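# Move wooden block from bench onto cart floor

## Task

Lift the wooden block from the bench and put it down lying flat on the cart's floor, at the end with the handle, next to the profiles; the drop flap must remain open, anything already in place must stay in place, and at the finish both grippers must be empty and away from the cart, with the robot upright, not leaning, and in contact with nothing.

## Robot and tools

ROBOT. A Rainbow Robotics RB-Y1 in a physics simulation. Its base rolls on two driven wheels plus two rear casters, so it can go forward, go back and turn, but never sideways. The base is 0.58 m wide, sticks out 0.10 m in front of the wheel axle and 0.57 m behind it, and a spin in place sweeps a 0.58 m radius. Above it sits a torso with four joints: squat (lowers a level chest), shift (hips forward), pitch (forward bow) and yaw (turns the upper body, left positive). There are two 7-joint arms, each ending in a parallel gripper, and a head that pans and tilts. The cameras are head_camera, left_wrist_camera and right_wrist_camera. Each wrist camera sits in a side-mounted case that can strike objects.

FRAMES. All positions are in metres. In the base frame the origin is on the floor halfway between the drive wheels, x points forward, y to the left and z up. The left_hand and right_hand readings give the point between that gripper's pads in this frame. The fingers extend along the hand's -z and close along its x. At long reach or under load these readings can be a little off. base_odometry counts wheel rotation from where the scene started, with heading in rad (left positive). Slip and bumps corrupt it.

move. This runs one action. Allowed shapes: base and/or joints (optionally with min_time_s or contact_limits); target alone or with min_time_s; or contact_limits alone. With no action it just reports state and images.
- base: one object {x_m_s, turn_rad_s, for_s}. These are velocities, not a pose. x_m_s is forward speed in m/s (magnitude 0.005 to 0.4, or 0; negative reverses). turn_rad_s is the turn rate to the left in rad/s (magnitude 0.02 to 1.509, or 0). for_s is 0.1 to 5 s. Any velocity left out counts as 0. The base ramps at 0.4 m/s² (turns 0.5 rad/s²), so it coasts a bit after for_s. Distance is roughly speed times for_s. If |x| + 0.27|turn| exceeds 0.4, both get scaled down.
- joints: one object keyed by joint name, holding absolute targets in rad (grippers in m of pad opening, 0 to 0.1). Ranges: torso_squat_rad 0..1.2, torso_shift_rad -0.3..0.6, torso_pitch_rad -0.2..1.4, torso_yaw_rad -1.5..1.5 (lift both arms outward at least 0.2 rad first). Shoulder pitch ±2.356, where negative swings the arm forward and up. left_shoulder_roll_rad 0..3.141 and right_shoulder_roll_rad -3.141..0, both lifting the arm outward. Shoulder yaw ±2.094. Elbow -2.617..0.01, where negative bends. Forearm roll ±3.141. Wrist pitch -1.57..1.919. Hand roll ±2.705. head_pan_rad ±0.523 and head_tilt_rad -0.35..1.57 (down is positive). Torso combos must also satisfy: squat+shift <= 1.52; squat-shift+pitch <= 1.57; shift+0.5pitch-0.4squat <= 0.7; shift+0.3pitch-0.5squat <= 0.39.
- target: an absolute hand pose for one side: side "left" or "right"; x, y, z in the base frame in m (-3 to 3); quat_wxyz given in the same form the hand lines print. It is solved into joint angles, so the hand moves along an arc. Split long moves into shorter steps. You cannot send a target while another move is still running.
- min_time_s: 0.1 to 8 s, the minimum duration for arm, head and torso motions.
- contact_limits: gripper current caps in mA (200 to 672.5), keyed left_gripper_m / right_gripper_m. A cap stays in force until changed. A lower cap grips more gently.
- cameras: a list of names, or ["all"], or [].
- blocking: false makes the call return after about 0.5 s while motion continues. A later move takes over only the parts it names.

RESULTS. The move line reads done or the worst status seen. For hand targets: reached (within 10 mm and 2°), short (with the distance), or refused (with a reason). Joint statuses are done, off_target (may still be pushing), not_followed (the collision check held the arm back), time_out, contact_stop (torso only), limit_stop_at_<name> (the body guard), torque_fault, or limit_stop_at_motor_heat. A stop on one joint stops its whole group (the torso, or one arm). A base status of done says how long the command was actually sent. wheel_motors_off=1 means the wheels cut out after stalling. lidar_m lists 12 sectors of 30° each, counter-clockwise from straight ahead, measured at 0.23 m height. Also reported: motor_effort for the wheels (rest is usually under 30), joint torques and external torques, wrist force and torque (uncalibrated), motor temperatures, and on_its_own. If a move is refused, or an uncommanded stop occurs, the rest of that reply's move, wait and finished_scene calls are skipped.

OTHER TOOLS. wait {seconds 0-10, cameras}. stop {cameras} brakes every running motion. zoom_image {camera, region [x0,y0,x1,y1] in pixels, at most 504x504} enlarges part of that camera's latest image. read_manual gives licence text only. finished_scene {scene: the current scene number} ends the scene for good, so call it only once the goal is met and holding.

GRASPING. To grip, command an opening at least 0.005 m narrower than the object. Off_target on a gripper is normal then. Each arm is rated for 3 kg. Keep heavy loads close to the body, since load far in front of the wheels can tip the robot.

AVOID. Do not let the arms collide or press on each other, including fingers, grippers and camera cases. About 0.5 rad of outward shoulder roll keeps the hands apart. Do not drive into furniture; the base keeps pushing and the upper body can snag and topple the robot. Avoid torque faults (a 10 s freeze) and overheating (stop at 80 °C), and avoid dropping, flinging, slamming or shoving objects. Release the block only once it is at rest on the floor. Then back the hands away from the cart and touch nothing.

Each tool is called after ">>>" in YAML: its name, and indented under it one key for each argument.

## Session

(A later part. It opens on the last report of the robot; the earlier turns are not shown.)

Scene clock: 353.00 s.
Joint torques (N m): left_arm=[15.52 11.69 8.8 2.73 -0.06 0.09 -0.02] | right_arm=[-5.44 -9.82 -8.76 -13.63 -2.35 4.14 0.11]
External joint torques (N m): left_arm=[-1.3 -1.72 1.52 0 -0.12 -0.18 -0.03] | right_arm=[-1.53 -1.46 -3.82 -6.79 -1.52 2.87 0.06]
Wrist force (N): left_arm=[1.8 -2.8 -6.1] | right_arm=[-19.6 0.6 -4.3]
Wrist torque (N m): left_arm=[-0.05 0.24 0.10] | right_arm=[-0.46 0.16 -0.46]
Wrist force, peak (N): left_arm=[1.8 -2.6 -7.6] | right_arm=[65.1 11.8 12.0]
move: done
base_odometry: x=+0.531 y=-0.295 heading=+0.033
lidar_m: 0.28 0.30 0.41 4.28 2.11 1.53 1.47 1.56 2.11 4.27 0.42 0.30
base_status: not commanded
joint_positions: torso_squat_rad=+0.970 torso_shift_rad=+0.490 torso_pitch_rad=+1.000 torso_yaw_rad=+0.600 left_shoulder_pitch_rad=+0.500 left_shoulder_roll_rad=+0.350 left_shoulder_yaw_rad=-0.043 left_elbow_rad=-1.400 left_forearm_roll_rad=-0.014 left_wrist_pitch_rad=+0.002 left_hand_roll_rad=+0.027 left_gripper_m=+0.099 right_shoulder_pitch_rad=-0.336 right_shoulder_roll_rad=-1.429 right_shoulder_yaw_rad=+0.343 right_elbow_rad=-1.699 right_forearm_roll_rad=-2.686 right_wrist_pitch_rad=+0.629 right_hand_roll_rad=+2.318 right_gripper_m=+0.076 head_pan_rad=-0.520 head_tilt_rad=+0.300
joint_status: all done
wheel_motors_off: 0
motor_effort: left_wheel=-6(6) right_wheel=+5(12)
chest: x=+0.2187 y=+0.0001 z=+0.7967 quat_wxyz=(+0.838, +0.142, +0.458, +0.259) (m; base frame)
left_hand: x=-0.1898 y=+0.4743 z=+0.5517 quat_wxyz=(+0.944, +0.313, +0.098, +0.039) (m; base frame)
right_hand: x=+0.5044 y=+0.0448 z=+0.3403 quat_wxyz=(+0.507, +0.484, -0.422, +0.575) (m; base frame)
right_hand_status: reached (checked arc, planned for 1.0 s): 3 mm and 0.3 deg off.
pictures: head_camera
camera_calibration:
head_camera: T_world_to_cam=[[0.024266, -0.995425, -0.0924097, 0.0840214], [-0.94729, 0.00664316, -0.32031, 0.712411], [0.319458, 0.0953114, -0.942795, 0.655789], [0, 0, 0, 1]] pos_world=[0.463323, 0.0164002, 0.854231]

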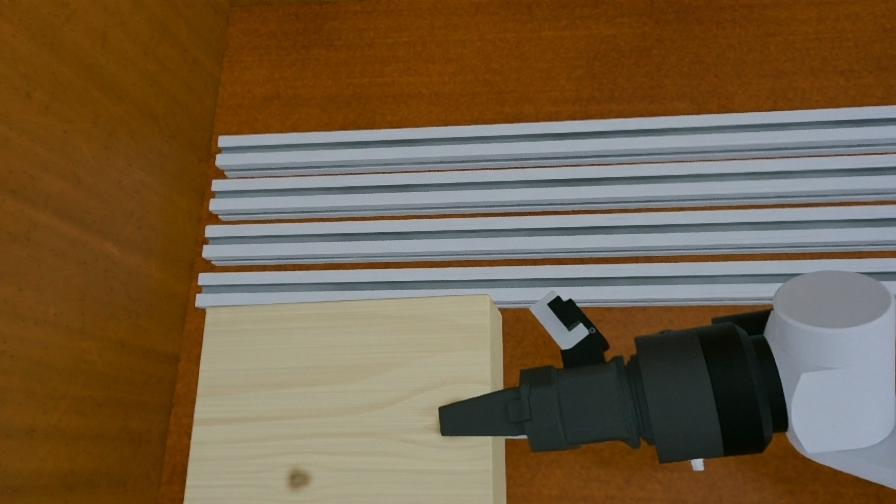

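>>> move:
  joints: {"right_gripper_m": 0.086}

>>> move:
  joints: {"right_gripper_m": 0.1}
  cameras: ["head_camera", "right_wrist_camera"]

Scene clock: 354.87 s.
Joint torques (N m): left_arm=[15.71 11.65 8.62 2.79 -0.05 0.05 -0.07] | right_arm=[-5.67 -9.35 -7.95 -11.47 -2.17 3.13 0.38]
External joint torques (N m): left_arm=[-1.11 -1.76 1.34 0.06 -0.11 -0.22 -0.09] | right_arm=[-1.76 -0.99 -3.01 -4.65 -1.34 1.86 0.33]
Wrist force (N): left_arm=[1.3 -3.0 -6.3] | right_arm=[-16.3 1.7 -4.3]
Wrist torque (N m): left_arm=[-0.02 0.19 0.06] | right_arm=[-0.27 -0.48 -0.18]
Wrist force, peak (N): left_arm=[2.2 -2.8 -7.0] | right_arm=[-20.7 1.0 -5.1]
move: done
base_odometry: x=+0.531 y=-0.295 heading=+0.033
lidar_m: 0.27 0.30 0.41 4.27 2.11 1.53 1.47 1.56 2.11 4.26 0.43 0.30
base_status: not commanded
joint_positions: torso_squat_rad=+0.970 torso_shift_rad=+0.490 torso_pitch_rad=+1.000 torso_yaw_rad=+0.600 left_shoulder_pitch_rad=+0.500 left_shoulder_roll_rad=+0.350 left_shoulder_yaw_rad=-0.043 left_elbow_rad=-1.400 left_forearm_roll_rad=-0.014 left_wrist_pitch_rad=+0.002 left_hand_roll_rad=+0.027 left_gripper_m=+0.099 right_shoulder_pitch_rad=-0.336 right_shoulder_roll_rad=-1.429 right_shoulder_yaw_rad=+0.343 right_elbow_rad=-1.700 right_forearm_roll_rad=-2.686 right_wrist_pitch_rad=+0.629 right_hand_roll_rad=+2.318 right_gripper_m=+0.086 head_pan_rad=-0.520 head_tilt_rad=+0.300
joint_status: all done
wheel_motors_off: 0
motor_effort: left_wheel=-6(7) right_wheel=+6(8)
chest: x=+0.2187 y=+0.0001 z=+0.7967 quat_wxyz=(+0.838, +0.142, +0.458, +0.259) (m; base frame)
left_hand: x=-0.1898 y=+0.4743 z=+0.5516 quat_wxyz=(+0.944, +0.313, +0.098, +0.039) (m; base frame)
right_hand: x=+0.5043 y=+0.0448 z=+0.3406 quat_wxyz=(+0.506, +0.484, -0.423, +0.575) (m; base frame)
camera_calibration:
head_camera: T_world_to_cam=[[0.024266, -0.995425, -0.0924097, 0.0840214], [-0.94729, 0.00664316, -0.32031, 0.712411], [0.319458, 0.0953114, -0.942795, 0.655789], [0, 0, 0, 1]] pos_world=[0.463323, 0.0164002, 0.854231]
left_wrist_camera: T_world_to_cam=[[0.975131, 0.162047, -0.1512, 0.191051], [0.134693, -0.975069, -0.176347, 0.614309], [-0.176007, 0.151595, -0.972646, 0.503746], [0, 0, 0, 1]] pos_world=[-0.18038, 0.491669, 0.627185]
right_wrist_camera: T_world_to_cam=[[0.0440883, -0.144142, -0.988574, 0.31969], [-0.788157, -0.61308, 0.0542418, 0.433558], [-0.613893, 0.77676, -0.140636, 0.3949], [0, 0, 0, 1]] pos_world=[0.570043, 0.00514365, 0.348057]

Scene clock: 355.47 s.
Joint torques (N m): left_arm=[15.61 11.85 8.61 2.68 -0.07 0.05 -0.07] | right_arm=[-5.85 -9.35 -6.93 -6.71 -0.84 0.37 0.22]
External joint torques (N m): left_arm=[-1.2 -1.56 1.33 -0.05 -0.13 -0.22 -0.08] | right_arm=[-1.93 -0.99 -1.99 0.14 0 -0.9 0.17]
Wrist force (N): left_arm=[1.7 -2.4 -6.1] | right_arm=[-1.8 4.1 5.1]
Wrist torque (N m): left_arm=[-0.08 0.25 0.09] | right_arm=[-0.26 -0.31 -0.37]
Wrist force, peak (N): left_arm=[2.5 -3.1 -6.5] | right_arm=[-15.6 2.2 -6.3]
move: done
base_odometry: x=+0.531 y=-0.295 heading=+0.033
lidar_m: 0.28 0.30 0.41 4.27 2.09 1.53 1.47 1.56 2.14 4.26 0.42 0.30
base_status: not commanded
joint_positions: torso_squat_rad=+0.970 torso_shift_rad=+0.490 torso_pitch_rad=+1.000 torso_yaw_rad=+0.600 left_shoulder_pitch_rad=+0.500 left_shoulder_roll_rad=+0.350 left_shoulder_yaw_rad=-0.043 left_elbow_rad=-1.400 left_forearm_roll_rad=-0.014 left_wrist_pitch_rad=+0.002 left_hand_roll_rad=+0.027 left_gripper_m=+0.099 right_shoulder_pitch_rad=-0.336 right_shoulder_roll_rad=-1.429 right_shoulder_yaw_rad=+0.342 right_elbow_rad=-1.701 right_forearm_roll_rad=-2.687 right_wrist_pitch_rad=+0.630 right_hand_roll_rad=+2.318 right_gripper_m=+0.099 head_pan_rad=-0.520 head_tilt_rad=+0.300
joint_status: all done
wheel_motors_off: 0
motor_effort: left_wheel=-7(8) right_wheel=+7(9)
chest: x=+0.2186 y=+0.0001 z=+0.7968 quat_wxyz=(+0.838, +0.142, +0.458, +0.259) (m; base frame)
left_hand: x=-0.1898 y=+0.4743 z=+0.5516 quat_wxyz=(+0.944, +0.313, +0.098, +0.039) (m; base frame)
right_hand: x=+0.5042 y=+0.0451 z=+0.3414 quat_wxyz=(+0.506, +0.484, -0.423, +0.575) (m; base frame)
pictures: head_camera, right_wrist_camera
camera_calibration:
head_camera: T_world_to_cam=[[0.024187, -0.995425, -0.0924289, 0.0840864], [-0.947231, 0.00674184, -0.32048, 0.712465], [0.319638, 0.095303, -0.942735, 0.655781], [0, 0, 0, 1]] pos_world=[0.463223, 0.0164005, 0.854331]
right_wrist_camera: T_world_to_cam=[[0.0443871, -0.142432, -0.988809, 0.320339], [-0.787834, -0.613601, 0.0530202, 0.433873], [-0.614286, 0.776664, -0.139449, 0.394509], [0, 0, 0, 1]] pos_world=[0.569942, 0.00545067, 0.348764]

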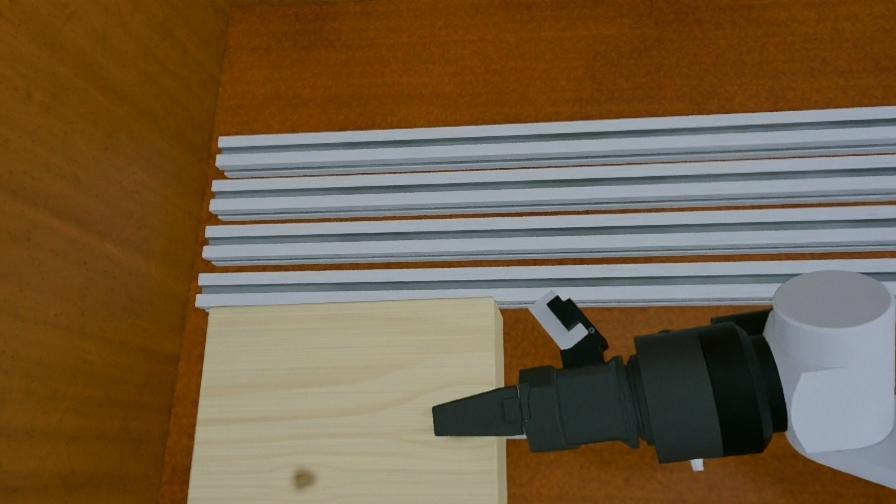

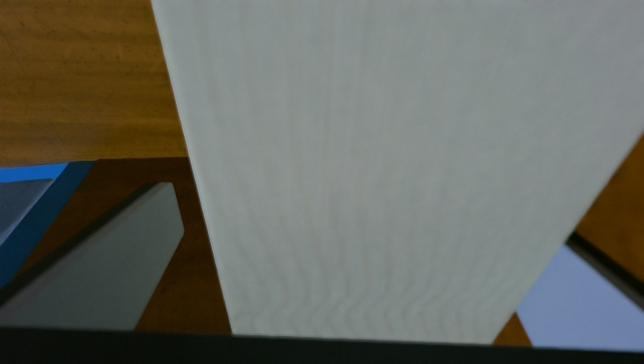

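>>> move:
  target: {"side": "right", "x": 0.508, "y": 0.01, "z": 0.341, "quat_wxyz": [0.5054, 0.4831, -0.4240, 0.5758]}
  min_time_s: 1.5
  cameras: ["head_camera"]

>>> move:
  target: {"side": "right", "x": 0.514, "y": -0.045, "z": 0.344, "quat_wxyz": [0.5054, 0.4831, -0.4240, 0.5758]}
  min_time_s: 1.5
  cameras: ["head_camera", "right_wrist_camera"]

Scene clock: 358.97 s.
Joint torques (N m): left_arm=[15.69 11.69 8.91 2.65 0.02 0.07 0.07] | right_arm=[-2.06 -11.75 -8.18 -5.38 -1.46 1.53 0.43]
External joint torques (N m): left_arm=[-1.13 -1.72 1.63 -0.08 -0.04 -0.19 0.06] | right_arm=[1.01 -2.89 -3.15 0.8 -0.61 0.14 0.38]
Wrist force (N): left_arm=[1.3 -2.0 -6.3] | right_arm=[-8.8 3.4 -6.0]
Wrist torque (N m): left_arm=[-0.12 0.21 0.09] | right_arm=[-0.24 -0.55 -0.30]
Wrist force, peak (N): left_arm=[1.4 -2.9 -7.3] | right_arm=[-15.9 3.6 -6.7]
move: done
base_odometry: x=+0.531 y=-0.295 heading=+0.033
lidar_m: 0.27 0.30 0.41 4.27 2.11 1.52 1.47 1.53 2.13 4.26 0.42 0.29
base_status: not commanded
joint_positions: torso_squat_rad=+0.970 torso_shift_rad=+0.490 torso_pitch_rad=+1.000 torso_yaw_rad=+0.600 left_shoulder_pitch_rad=+0.500 left_shoulder_roll_rad=+0.350 left_shoulder_yaw_rad=-0.043 left_elbow_rad=-1.400 left_forearm_roll_rad=-0.014 left_wrist_pitch_rad=+0.002 left_hand_roll_rad=+0.027 left_gripper_m=+0.099 right_shoulder_pitch_rad=-0.192 right_shoulder_roll_rad=-1.484 right_shoulder_yaw_rad=+0.230 right_elbow_rad=-1.682 right_forearm_roll_rad=-2.789 right_wrist_pitch_rad=+0.711 right_hand_roll_rad=+2.410 right_gripper_m=+0.099 head_pan_rad=-0.520 head_tilt_rad=+0.300
joint_status: all done
wheel_motors_off: 0
motor_effort: left_wheel=-6(8) right_wheel=+5(9)
chest: x=+0.2186 y=+0.0001 z=+0.7968 quat_wxyz=(+0.838, +0.142, +0.458, +0.259) (m; base frame)
left_hand: x=-0.1898 y=+0.4743 z=+0.5517 quat_wxyz=(+0.944, +0.313, +0.098, +0.039) (m; base frame)
right_hand: x=+0.5078 y=+0.0105 z=+0.3410 quat_wxyz=(+0.505, +0.484, -0.423, +0.576) (m; base frame)
right_hand_status: reached (checked arc, planned for 1.5 s): 1 mm and 0.1 deg off.
pictures: head_camera
camera_calibration:
head_camera: T_world_to_cam=[[0.0243256, -0.995416, -0.0924965, 0.0840884], [-0.947188, 0.00664488, -0.32061, 0.712589], [0.319755, 0.0954106, -0.942684, 0.655775], [0, 0, 0, 1]] pos_world=[0.463223, 0.0164, 0.85443]

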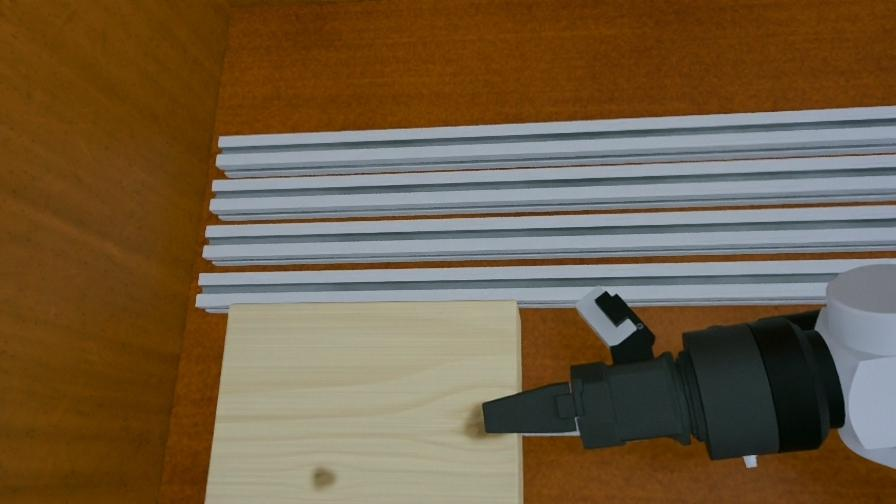

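Scene clock: 360.80 s.
Joint torques (N m): left_arm=[15.68 11.57 8.82 2.62 -0.05 -0.01 0.02] | right_arm=[-0.54 -9.65 -6.79 -4.49 -1.08 1.67 0.18]
External joint torques (N m): left_arm=[-1.13 -1.84 1.54 -0.11 -0.11 -0.28 0.01] | right_arm=[1.41 -1.31 -1.75 0.42 -0.25 0.11 0.13]
Wrist force (N): left_arm=[2.5 -2.1 -6.9] | right_arm=[-6.1 1.8 -0.8]
Wrist torque (N m): left_arm=[-0.12 0.34 0.10] | right_arm=[-0.28 -0.29 -0.12]
Wrist force, peak (N): left_arm=[2.6 -2.7 -6.9] | right_arm=[-16.0 3.2 -5.9]
move: done
base_odometry: x=+0.531 y=-0.295 heading=+0.033
lidar_m: 0.28 0.30 0.40 4.27 2.10 1.53 1.47 1.55 2.11 4.28 0.41 0.29
base_status: not commanded
joint_positions: torso_squat_rad=+0.970 torso_shift_rad=+0.490 torso_pitch_rad=+1.000 torso_yaw_rad=+0.600 left_shoulder_pitch_rad=+0.500 left_shoulder_roll_rad=+0.350 left_shoulder_yaw_rad=-0.043 left_elbow_rad=-1.400 left_forearm_roll_rad=-0.014 left_wrist_pitch_rad=+0.002 left_hand_roll_rad=+0.027 left_gripper_m=+0.099 right_shoulder_pitch_rad=+0.075 right_shoulder_roll_rad=-1.568 right_shoulder_yaw_rad=+0.030 right_elbow_rad=-1.633 right_forearm_roll_rad=-2.951 right_wrist_pitch_rad=+0.852 right_hand_roll_rad=+2.546 right_gripper_m=+0.099 head_pan_rad=-0.520 head_tilt_rad=+0.300
joint_status: all done
wheel_motors_off: 0
motor_effort: left_wheel=-7(8) right_wheel=+8(9)
chest: x=+0.2186 y=+0.0001 z=+0.7969 quat_wxyz=(+0.838, +0.142, +0.458, +0.259) (m; base frame)
left_hand: x=-0.1898 y=+0.4743 z=+0.5516 quat_wxyz=(+0.944, +0.313, +0.098, +0.039) (m; base frame)
right_hand: x=+0.5140 y=-0.0448 z=+0.3441 quat_wxyz=(+0.505, +0.484, -0.424, +0.576) (m; base frame)
right_hand_status: reached (checked arc, planned for 1.5 s): 0 mm and 0.1 deg off.
pictures: head_camera, right_wrist_camera
camera_calibration:
head_camera: T_world_to_cam=[[0.0243007, -0.995426, -0.0923945, 0.0840132], [-0.947126, 0.00665395, -0.320791, 0.712715], [0.319939, 0.0953047, -0.942633, 0.655647], [0, 0, 0, 1]] pos_world=[0.463223, 0.0164002, 0.85443]
right_wrist_camera: T_world_to_cam=[[0.0475472, -0.141496, -0.988796, 0.308219], [-0.787925, -0.613742, 0.049938, 0.387335], [-0.613932, 0.776723, -0.14067, 0.470929], [0, 0, 0, 1]] pos_world=[0.579654, -0.0844456, 0.351669]

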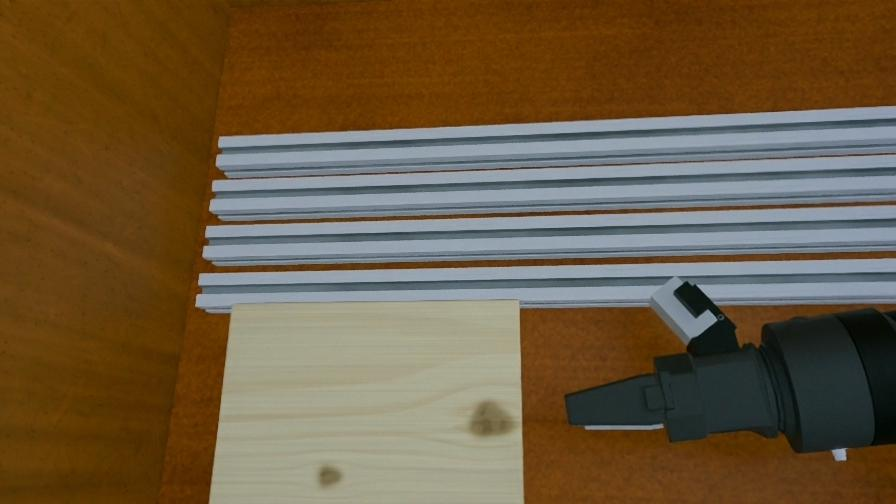

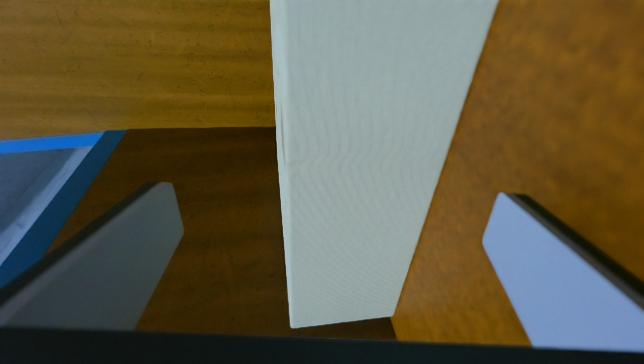

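>>> move:
  joints: {"torso_squat_rad": 0.5, "torso_shift_rad": 0.33, "torso_pitch_rad": 1.0}
  min_time_s: 2.0

>>> move:
  target: {"side": "right", "x": 0.50, "y": -0.06, "z": 0.70, "quat_wxyz": [0.5054, 0.4831, -0.4240, 0.5758]}
  min_time_s: 1.5
  cameras: ["head_camera"]

Scene clock: 365.33 s.
Joint torques (N m): left_arm=[15.77 11.56 8.89 2.77 0.03 0.09 -0.01] | right_arm=[-1.08 -9.37 -6.12 -4.89 -1.15 1.67 0.23]
External joint torques (N m): left_arm=[-1.04 -1.85 1.61 0.04 -0.03 -0.18 -0.03] | right_arm=[0.87 -1.03 -1.07 0.02 -0.32 0.12 0.18]
Wrist force (N): left_arm=[1.1 -1.8 -6.4] | right_arm=[-6.5 2.3 -0.3]
Wrist torque (N m): left_arm=[-0.17 0.13 0.07] | right_arm=[-0.33 -0.34 -0.13]
Wrist force, peak (N): left_arm=[2.1 -2.4 -7.3] | right_arm=[-6.8 2.0 -0.6]
move: done
base_odometry: x=+0.531 y=-0.295 heading=+0.033
lidar_m: 0.28 0.29 0.41 4.27 2.10 1.53 1.48 1.55 2.12 4.27 0.41 0.30
base_status: not commanded
joint_positions: torso_squat_rad=+0.500 torso_shift_rad=+0.330 torso_pitch_rad=+1.000 torso_yaw_rad=+0.600 left_shoulder_pitch_rad=+0.500 left_shoulder_roll_rad=+0.350 left_shoulder_yaw_rad=-0.043 left_elbow_rad=-1.400 left_forearm_roll_rad=-0.014 left_wrist_pitch_rad=+0.002 left_hand_roll_rad=+0.027 left_gripper_m=+0.099 right_shoulder_pitch_rad=+0.075 right_shoulder_roll_rad=-1.568 right_shoulder_yaw_rad=+0.030 right_elbow_rad=-1.633 right_forearm_roll_rad=-2.951 right_wrist_pitch_rad=+0.852 right_hand_roll_rad=+2.546 right_gripper_m=+0.099 head_pan_rad=-0.520 head_tilt_rad=+0.300
joint_status: all done
wheel_motors_off: 0
motor_effort: left_wheel=-8(9) right_wheel=+8(10)
chest: x=+0.2314 y=+0.0001 z=+1.0288 quat_wxyz=(+0.838, +0.142, +0.458, +0.259) (m; base frame)
left_hand: x=-0.1770 y=+0.4743 z=+0.7837 quat_wxyz=(+0.944, +0.313, +0.098, +0.039) (m; base frame)
right_hand: x=+0.5268 y=-0.0449 z=+0.5760 quat_wxyz=(+0.505, +0.484, -0.424, +0.576) (m; base frame)
camera_calibration:
head_camera: T_world_to_cam=[[0.0242953, -0.995425, -0.0924024, 0.105149], [-0.947188, 0.00664339, -0.320611, 0.799096], [0.319758, 0.0953117, -0.942693, 0.870395], [0, 0, 0, 1]] pos_world=[0.476023, 0.0164002, 1.08643]
left_wrist_camera: T_world_to_cam=[[0.975182, 0.162005, -0.150915, 0.213415], [0.134703, -0.975075, -0.176307, 0.653565], [-0.175716, 0.151603, -0.972698, 0.731727], [0, 0, 0, 1]] pos_world=[-0.16758, 0.491769, 0.859185]
right_wrist_camera: T_world_to_cam=[[0.047413, -0.141616, -0.988786, 0.536975], [-0.787896, -0.613765, 0.0501243, 0.385711], [-0.61398, 0.776684, -0.140679, 0.511438], [0, 0, 0, 1]] pos_world=[0.592454, -0.084446, 0.583569]

Scene clock: 367.17 s.
Joint torques (N m): left_arm=[15.52 11.5 8.56 2.73 -0.04 0.06 -0.03] | right_arm=[1.98 4.42 -6.18 -6.43 -1.08 1.28 -0.01]
External joint torques (N m): left_arm=[-1.29 -1.91 1.27 0 -0.1 -0.21 -0.04] | right_arm=[0.82 2.52 -0.77 -0.75 -0.1 0.08 -0.06]
Wrist force (N): left_arm=[1.4 -3.1 -6.8] | right_arm=[-6.0 2.6 -0.2]
Wrist torque (N m): left_arm=[0.01 0.20 0.04] | right_arm=[-0.37 -0.25 -0.14]
Wrist force, peak (N): left_arm=[2.2 -2.9 -6.9] | right_arm=[-6.5 2.6 0.0]
move: done
base_odometry: x=+0.531 y=-0.295 heading=+0.033
lidar_m: 0.28 0.30 0.41 4.27 2.11 1.53 1.47 1.55 2.13 4.26 0.43 0.30
base_status: not commanded
joint_positions: torso_squat_rad=+0.500 torso_shift_rad=+0.330 torso_pitch_rad=+1.000 torso_yaw_rad=+0.600 left_shoulder_pitch_rad=+0.500 left_shoulder_roll_rad=+0.350 left_shoulder_yaw_rad=-0.043 left_elbow_rad=-1.400 left_forearm_roll_rad=-0.014 left_wrist_pitch_rad=+0.002 left_hand_roll_rad=+0.027 left_gripper_m=+0.099 right_shoulder_pitch_rad=+0.895 right_shoulder_roll_rad=-1.372 right_shoulder_yaw_rad=-0.887 right_elbow_rad=-2.191 right_forearm_roll_rad=-2.793 right_wrist_pitch_rad=+0.736 right_hand_roll_rad=+2.267 right_gripper_m=+0.099 head_pan_rad=-0.520 head_tilt_rad=+0.300
joint_status: all done
wheel_motors_off: 0
motor_effort: left_wheel=-8(9) right_wheel=+6(9)
chest: x=+0.2314 y=+0.0001 z=+1.0288 quat_wxyz=(+0.838, +0.142, +0.458, +0.259) (m; base frame)
left_hand: x=-0.1769 y=+0.4743 z=+0.7836 quat_wxyz=(+0.944, +0.313, +0.098, +0.039) (m; base frame)
right_hand: x=+0.5001 y=-0.0600 z=+0.7000 quat_wxyz=(+0.505, +0.483, -0.425, +0.575) (m; base frame)
right_hand_status: reached (checked arc, planned for 1.5 s): 0 mm and 0.1 deg off.
pictures: head_camera
camera_calibration:
head_camera: T_world_to_cam=[[0.0242007, -0.995425, -0.0924328, 0.105227], [-0.947191, 0.00674214, -0.3206, 0.799084], [0.319757, 0.0953102, -0.942694, 0.870396], [0, 0, 0, 1]] pos_world=[0.476023, 0.0164005, 1.08643]

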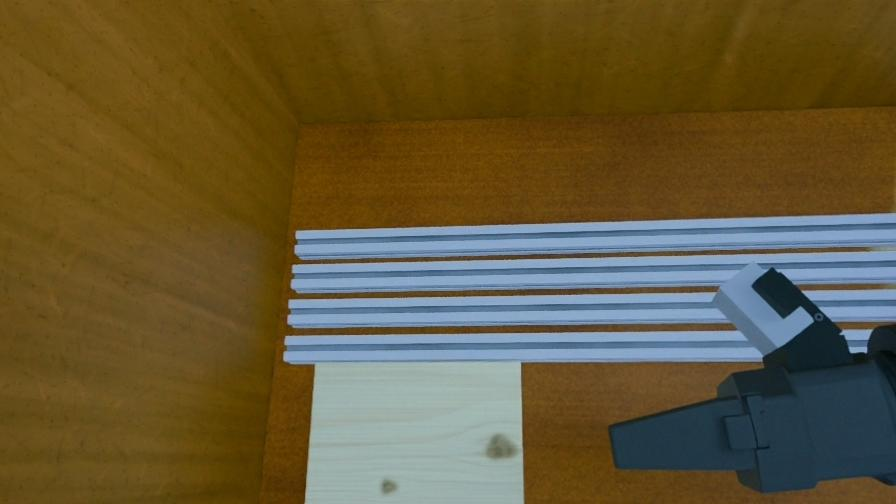

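>>> move:
  target: {"side": "right", "x": 0.48, "y": -0.10, "z": 0.80, "quat_wxyz": [0.5054, 0.4831, -0.4240, 0.5758]}
  min_time_s: 1

>>> move:
  base: {"x_m_s": -0.25, "for_s": 1.8}

>>> move:
  joints: {"torso_squat_rad": 0.4, "torso_shift_rad": 0.0, "torso_pitch_rad": 0.3, "torso_yaw_rad": 0.0, "head_pan_rad": 0, "head_tilt_rad": 0.6}
  cameras: ["head_camera"]

Scene clock: 371.27 s.
Joint torques (N m): left_arm=[15.74 11.41 8.78 2.85 0.03 -0.01 0.03] | right_arm=[5.54 6.46 -6.98 -4.54 -1.34 0.75 0.02]
External joint torques (N m): left_arm=[-1.08 -2 1.5 0.12 -0.03 -0.28 0.01] | right_arm=[0.89 1.87 -1.29 -0.41 0.02 -0.03 -0.03]
Wrist force (N): left_arm=[1.5 -1.4 -6.6] | right_arm=[-5.9 2.7 -0.2]
Wrist torque (N m): left_arm=[-0.20 0.17 0.07] | right_arm=[-0.41 -0.24 -0.13]
Wrist force, peak (N): left_arm=[1.8 -2.1 -7.7] | right_arm=[-6.6 2.4 -0.4]
move: done
base_odometry: x=+0.531 y=-0.295 heading=+0.033
lidar_m: 0.28 0.30 0.41 4.27 2.10 1.53 1.48 1.54 2.11 4.27 0.42 0.30
base_status: not commanded
joint_positions: torso_squat_rad=+0.500 torso_shift_rad=+0.330 torso_pitch_rad=+1.000 torso_yaw_rad=+0.600 left_shoulder_pitch_rad=+0.500 left_shoulder_roll_rad=+0.350 left_shoulder_yaw_rad=-0.043 left_elbow_rad=-1.400 left_forearm_roll_rad=-0.014 left_wrist_pitch_rad=+0.002 left_hand_roll_rad=+0.027 left_gripper_m=+0.099 right_shoulder_pitch_rad=+1.061 right_shoulder_roll_rad=-1.001 right_shoulder_yaw_rad=-1.298 right_elbow_rad=-2.448 right_forearm_roll_rad=-2.758 right_wrist_pitch_rad=+0.944 right_hand_roll_rad=+2.009 right_gripper_m=+0.099 head_pan_rad=-0.520 head_tilt_rad=+0.300
joint_status: all done
wheel_motors_off: 0
motor_effort: left_wheel=-9(9) right_wheel=+7(9)
chest: x=+0.2314 y=+0.0001 z=+1.0288 quat_wxyz=(+0.838, +0.142, +0.458, +0.259) (m; base frame)
left_hand: x=-0.1769 y=+0.4743 z=+0.7836 quat_wxyz=(+0.944, +0.313, +0.098, +0.039) (m; base frame)
right_hand: x=+0.4800 y=-0.0999 z=+0.8000 quat_wxyz=(+0.505, +0.483, -0.424, +0.576) (m; base frame)
right_hand_status: reached (checked arc, planned for 1.0 s): 0 mm and 0.0 deg off.
camera_calibration:
head_camera: T_world_to_cam=[[0.0241874, -0.995425, -0.092437, 0.105226], [-0.947191, 0.00675601, -0.320599, 0.799145], [0.319757, 0.09531, -0.942694, 0.87027], [0, 0, 0, 1]] pos_world=[0.476123, 0.0164005, 1.08633]
left_wrist_camera: T_world_to_cam=[[0.975182, 0.162005, -0.150915, 0.213415], [0.134703, -0.975075, -0.176307, 0.653565], [-0.175716, 0.151603, -0.972698, 0.731727], [0, 0, 0, 1]] pos_world=[-0.16758, 0.491769, 0.859185]
right_wrist_camera: T_world_to_cam=[[0.0479459, -0.142534, -0.988628, 0.752414], [-0.788425, -0.613082, 0.0501539, 0.304087], [-0.613259, 0.777055, -0.141773, 0.557651], [0, 0, 0, 1]] pos_world=[0.545659, -0.13965, 0.807666]

Scene clock: 374.00 s.
Joint torques (N m): left_arm=[15.38 11.4 9.05 2.58 0.03 0.13 -0.05] | right_arm=[5.65 6.82 -7.15 -4.48 -1.35 0.84 0.04]
External joint torques (N m): left_arm=[-1.43 -2 1.77 -0.15 -0.03 -0.13 -0.07] | right_arm=[0.99 2.23 -1.46 -0.36 0.01 0.05 -0.01]
Wrist force (N): left_arm=[0.9 -2.4 -6.2] | right_arm=[-6.0 1.6 -0.5]
Wrist torque (N m): left_arm=[-0.06 0.17 0.07] | right_arm=[-0.26 -0.27 -0.09]
Wrist force, peak (N): left_arm=[2.5 -3.0 -7.0] | right_arm=[-6.8 2.4 -0.6]
move: done
base_odometry: x=+0.081 y=-0.310 heading=+0.034
lidar_m: 0.72 0.77 1.83 4.01 1.44 1.06 1.02 1.09 1.48 4.07 1.04 0.77
base_status: done (sent for 1.8 of 1.8 s)
joint_positions: torso_squat_rad=+0.500 torso_shift_rad=+0.330 torso_pitch_rad=+1.000 torso_yaw_rad=+0.600 left_shoulder_pitch_rad=+0.500 left_shoulder_roll_rad=+0.350 left_shoulder_yaw_rad=-0.043 left_elbow_rad=-1.400 left_forearm_roll_rad=-0.014 left_wrist_pitch_rad=+0.002 left_hand_roll_rad=+0.027 left_gripper_m=+0.099 right_shoulder_pitch_rad=+1.061 right_shoulder_roll_rad=-1.001 right_shoulder_yaw_rad=-1.298 right_elbow_rad=-2.448 right_forearm_roll_rad=-2.758 right_wrist_pitch_rad=+0.944 right_hand_roll_rad=+2.009 right_gripper_m=+0.099 head_pan_rad=-0.520 head_tilt_rad=+0.300
joint_status: not commanded
wheel_motors_off: 0
motor_effort: left_wheel=+4(33) right_wheel=-2(17)
chest: x=+0.2314 y=+0.0001 z=+1.0289 quat_wxyz=(+0.838, +0.142, +0.458, +0.259) (m; base frame)
left_hand: x=-0.1770 y=+0.4743 z=+0.7836 quat_wxyz=(+0.944, +0.313, +0.098, +0.039) (m; base frame)
right_hand: x=+0.4800 y=-0.0999 z=+0.8001 quat_wxyz=(+0.505, +0.483, -0.424, +0.576) (m; base frame)
camera_calibration:
head_camera: T_world_to_cam=[[0.0242085, -0.995425, -0.0924272, 0.105217], [-0.94716, 0.00674211, -0.320691, 0.799167], [0.319847, 0.0953068, -0.942663, 0.87032], [0, 0, 0, 1]] pos_world=[0.476023, 0.0164005, 1.08643]
left_wrist_camera: T_world_to_cam=[[0.975201, 0.161977, -0.150822, 0.213353], [0.134692, -0.975079, -0.176292, 0.653552], [-0.175619, 0.151605, -0.972715, 0.731756], [0, 0, 0, 1]] pos_world=[-0.16758, 0.491769, 0.859184]
right_wrist_camera: T_world_to_cam=[[0.0480844, -0.142552, -0.988619, 0.752427], [-0.788424, -0.613092, 0.0500563, 0.304159], [-0.61325, 0.777044, -0.141872, 0.557739], [0, 0, 0, 1]] pos_world=[0.54566, -0.13965, 0.807766]

Scene clock: 377.17 s.
Joint torques (N m): left_arm=[6.31 5.43 4.74 -4.58 0.06 -1.39 0.05] | right_arm=[4.71 -2.49 -8.35 1.14 -1.28 -0.62 -0.03]
External joint torques (N m): left_arm=[-0.61 -1.27 1.08 0.03 0.02 -0.28 0.08] | right_arm=[1.16 1.15 -0.72 0.04 -0.04 -0.01 -0.06]
Wrist force (N): left_arm=[-2.1 -0.4 -6.3] | right_arm=[-4.1 5.6 -1.9]
Wrist torque (N m): left_arm=[-0.21 0.05 0.12] | right_arm=[-0.46 -0.14 -0.11]
Wrist force, peak (N): left_arm=[-1.6 -0.5 -7.9] | right_arm=[-4.6 6.1 -2.1]
move: done
base_odometry: x=+0.081 y=-0.310 heading=+0.034
lidar_m: 0.74 0.76 1.83 4.02 1.46 1.06 1.01 1.06 1.49 4.07 1.06 0.77
base_status: not commanded
joint_positions: torso_squat_rad=+0.400 torso_shift_rad=+0.000 torso_pitch_rad=+0.300 torso_yaw_rad=+0.000 left_shoulder_pitch_rad=+0.500 left_shoulder_roll_rad=+0.350 left_shoulder_yaw_rad=-0.043 left_elbow_rad=-1.400 left_forearm_roll_rad=-0.014 left_wrist_pitch_rad=+0.002 left_hand_roll_rad=+0.027 left_gripper_m=+0.099 right_shoulder_pitch_rad=+1.061 right_shoulder_roll_rad=-1.001 right_shoulder_yaw_rad=-1.298 right_elbow_rad=-2.448 right_forearm_roll_rad=-2.758 right_wrist_pitch_rad=+0.944 right_hand_roll_rad=+2.009 right_gripper_m=+0.099 head_pan_rad=+0.000 head_tilt_rad=+0.600
joint_status: all done
wheel_motors_off: 0
motor_effort: left_wheel=+8(10) right_wheel=-7(8)
chest: x=-0.1366 y=+0.0001 z=+1.2209 quat_wxyz=(+0.989, +0.000, +0.149, +0.000) (m; base frame)
left_hand: x=-0.0327 y=+0.3996 z=+0.6903 quat_wxyz=(+0.944, +0.123, -0.288, -0.102) (m; base frame)
right_hand: x=+0.0925 y=-0.2670 z=+1.2396 quat_wxyz=(+0.536, +0.055, -0.557, +0.632) (m; base frame)
pictures: head_camera
camera_calibration:
head_camera: T_world_to_cam=[[-0.0075246, -0.999504, -0.0305779, 0.0416646], [-0.746386, 0.0259636, -0.665007, 0.944187], [0.665471, 0.017819, -0.746211, 1.03152], [0, 0, 0, 1]] pos_world=[0.0185964, -0.00125111, 1.39889]

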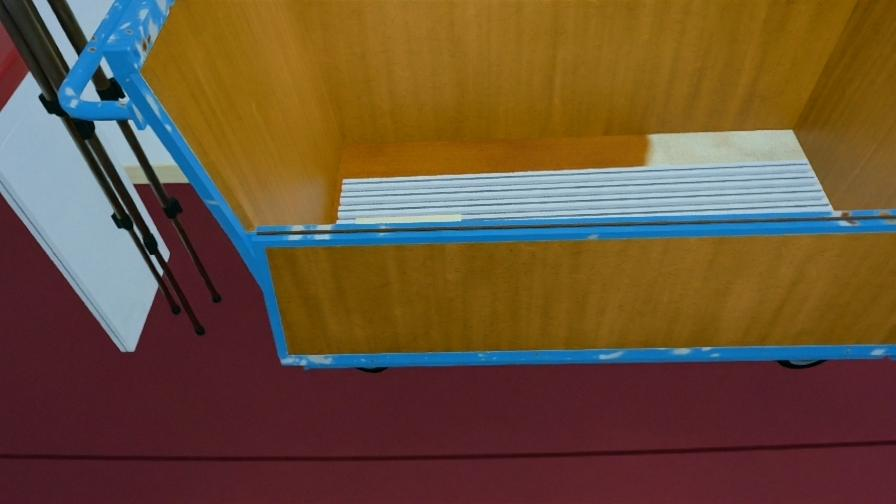

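>>> finished_scene:
  scene: 2

The scene is finished: the task was done.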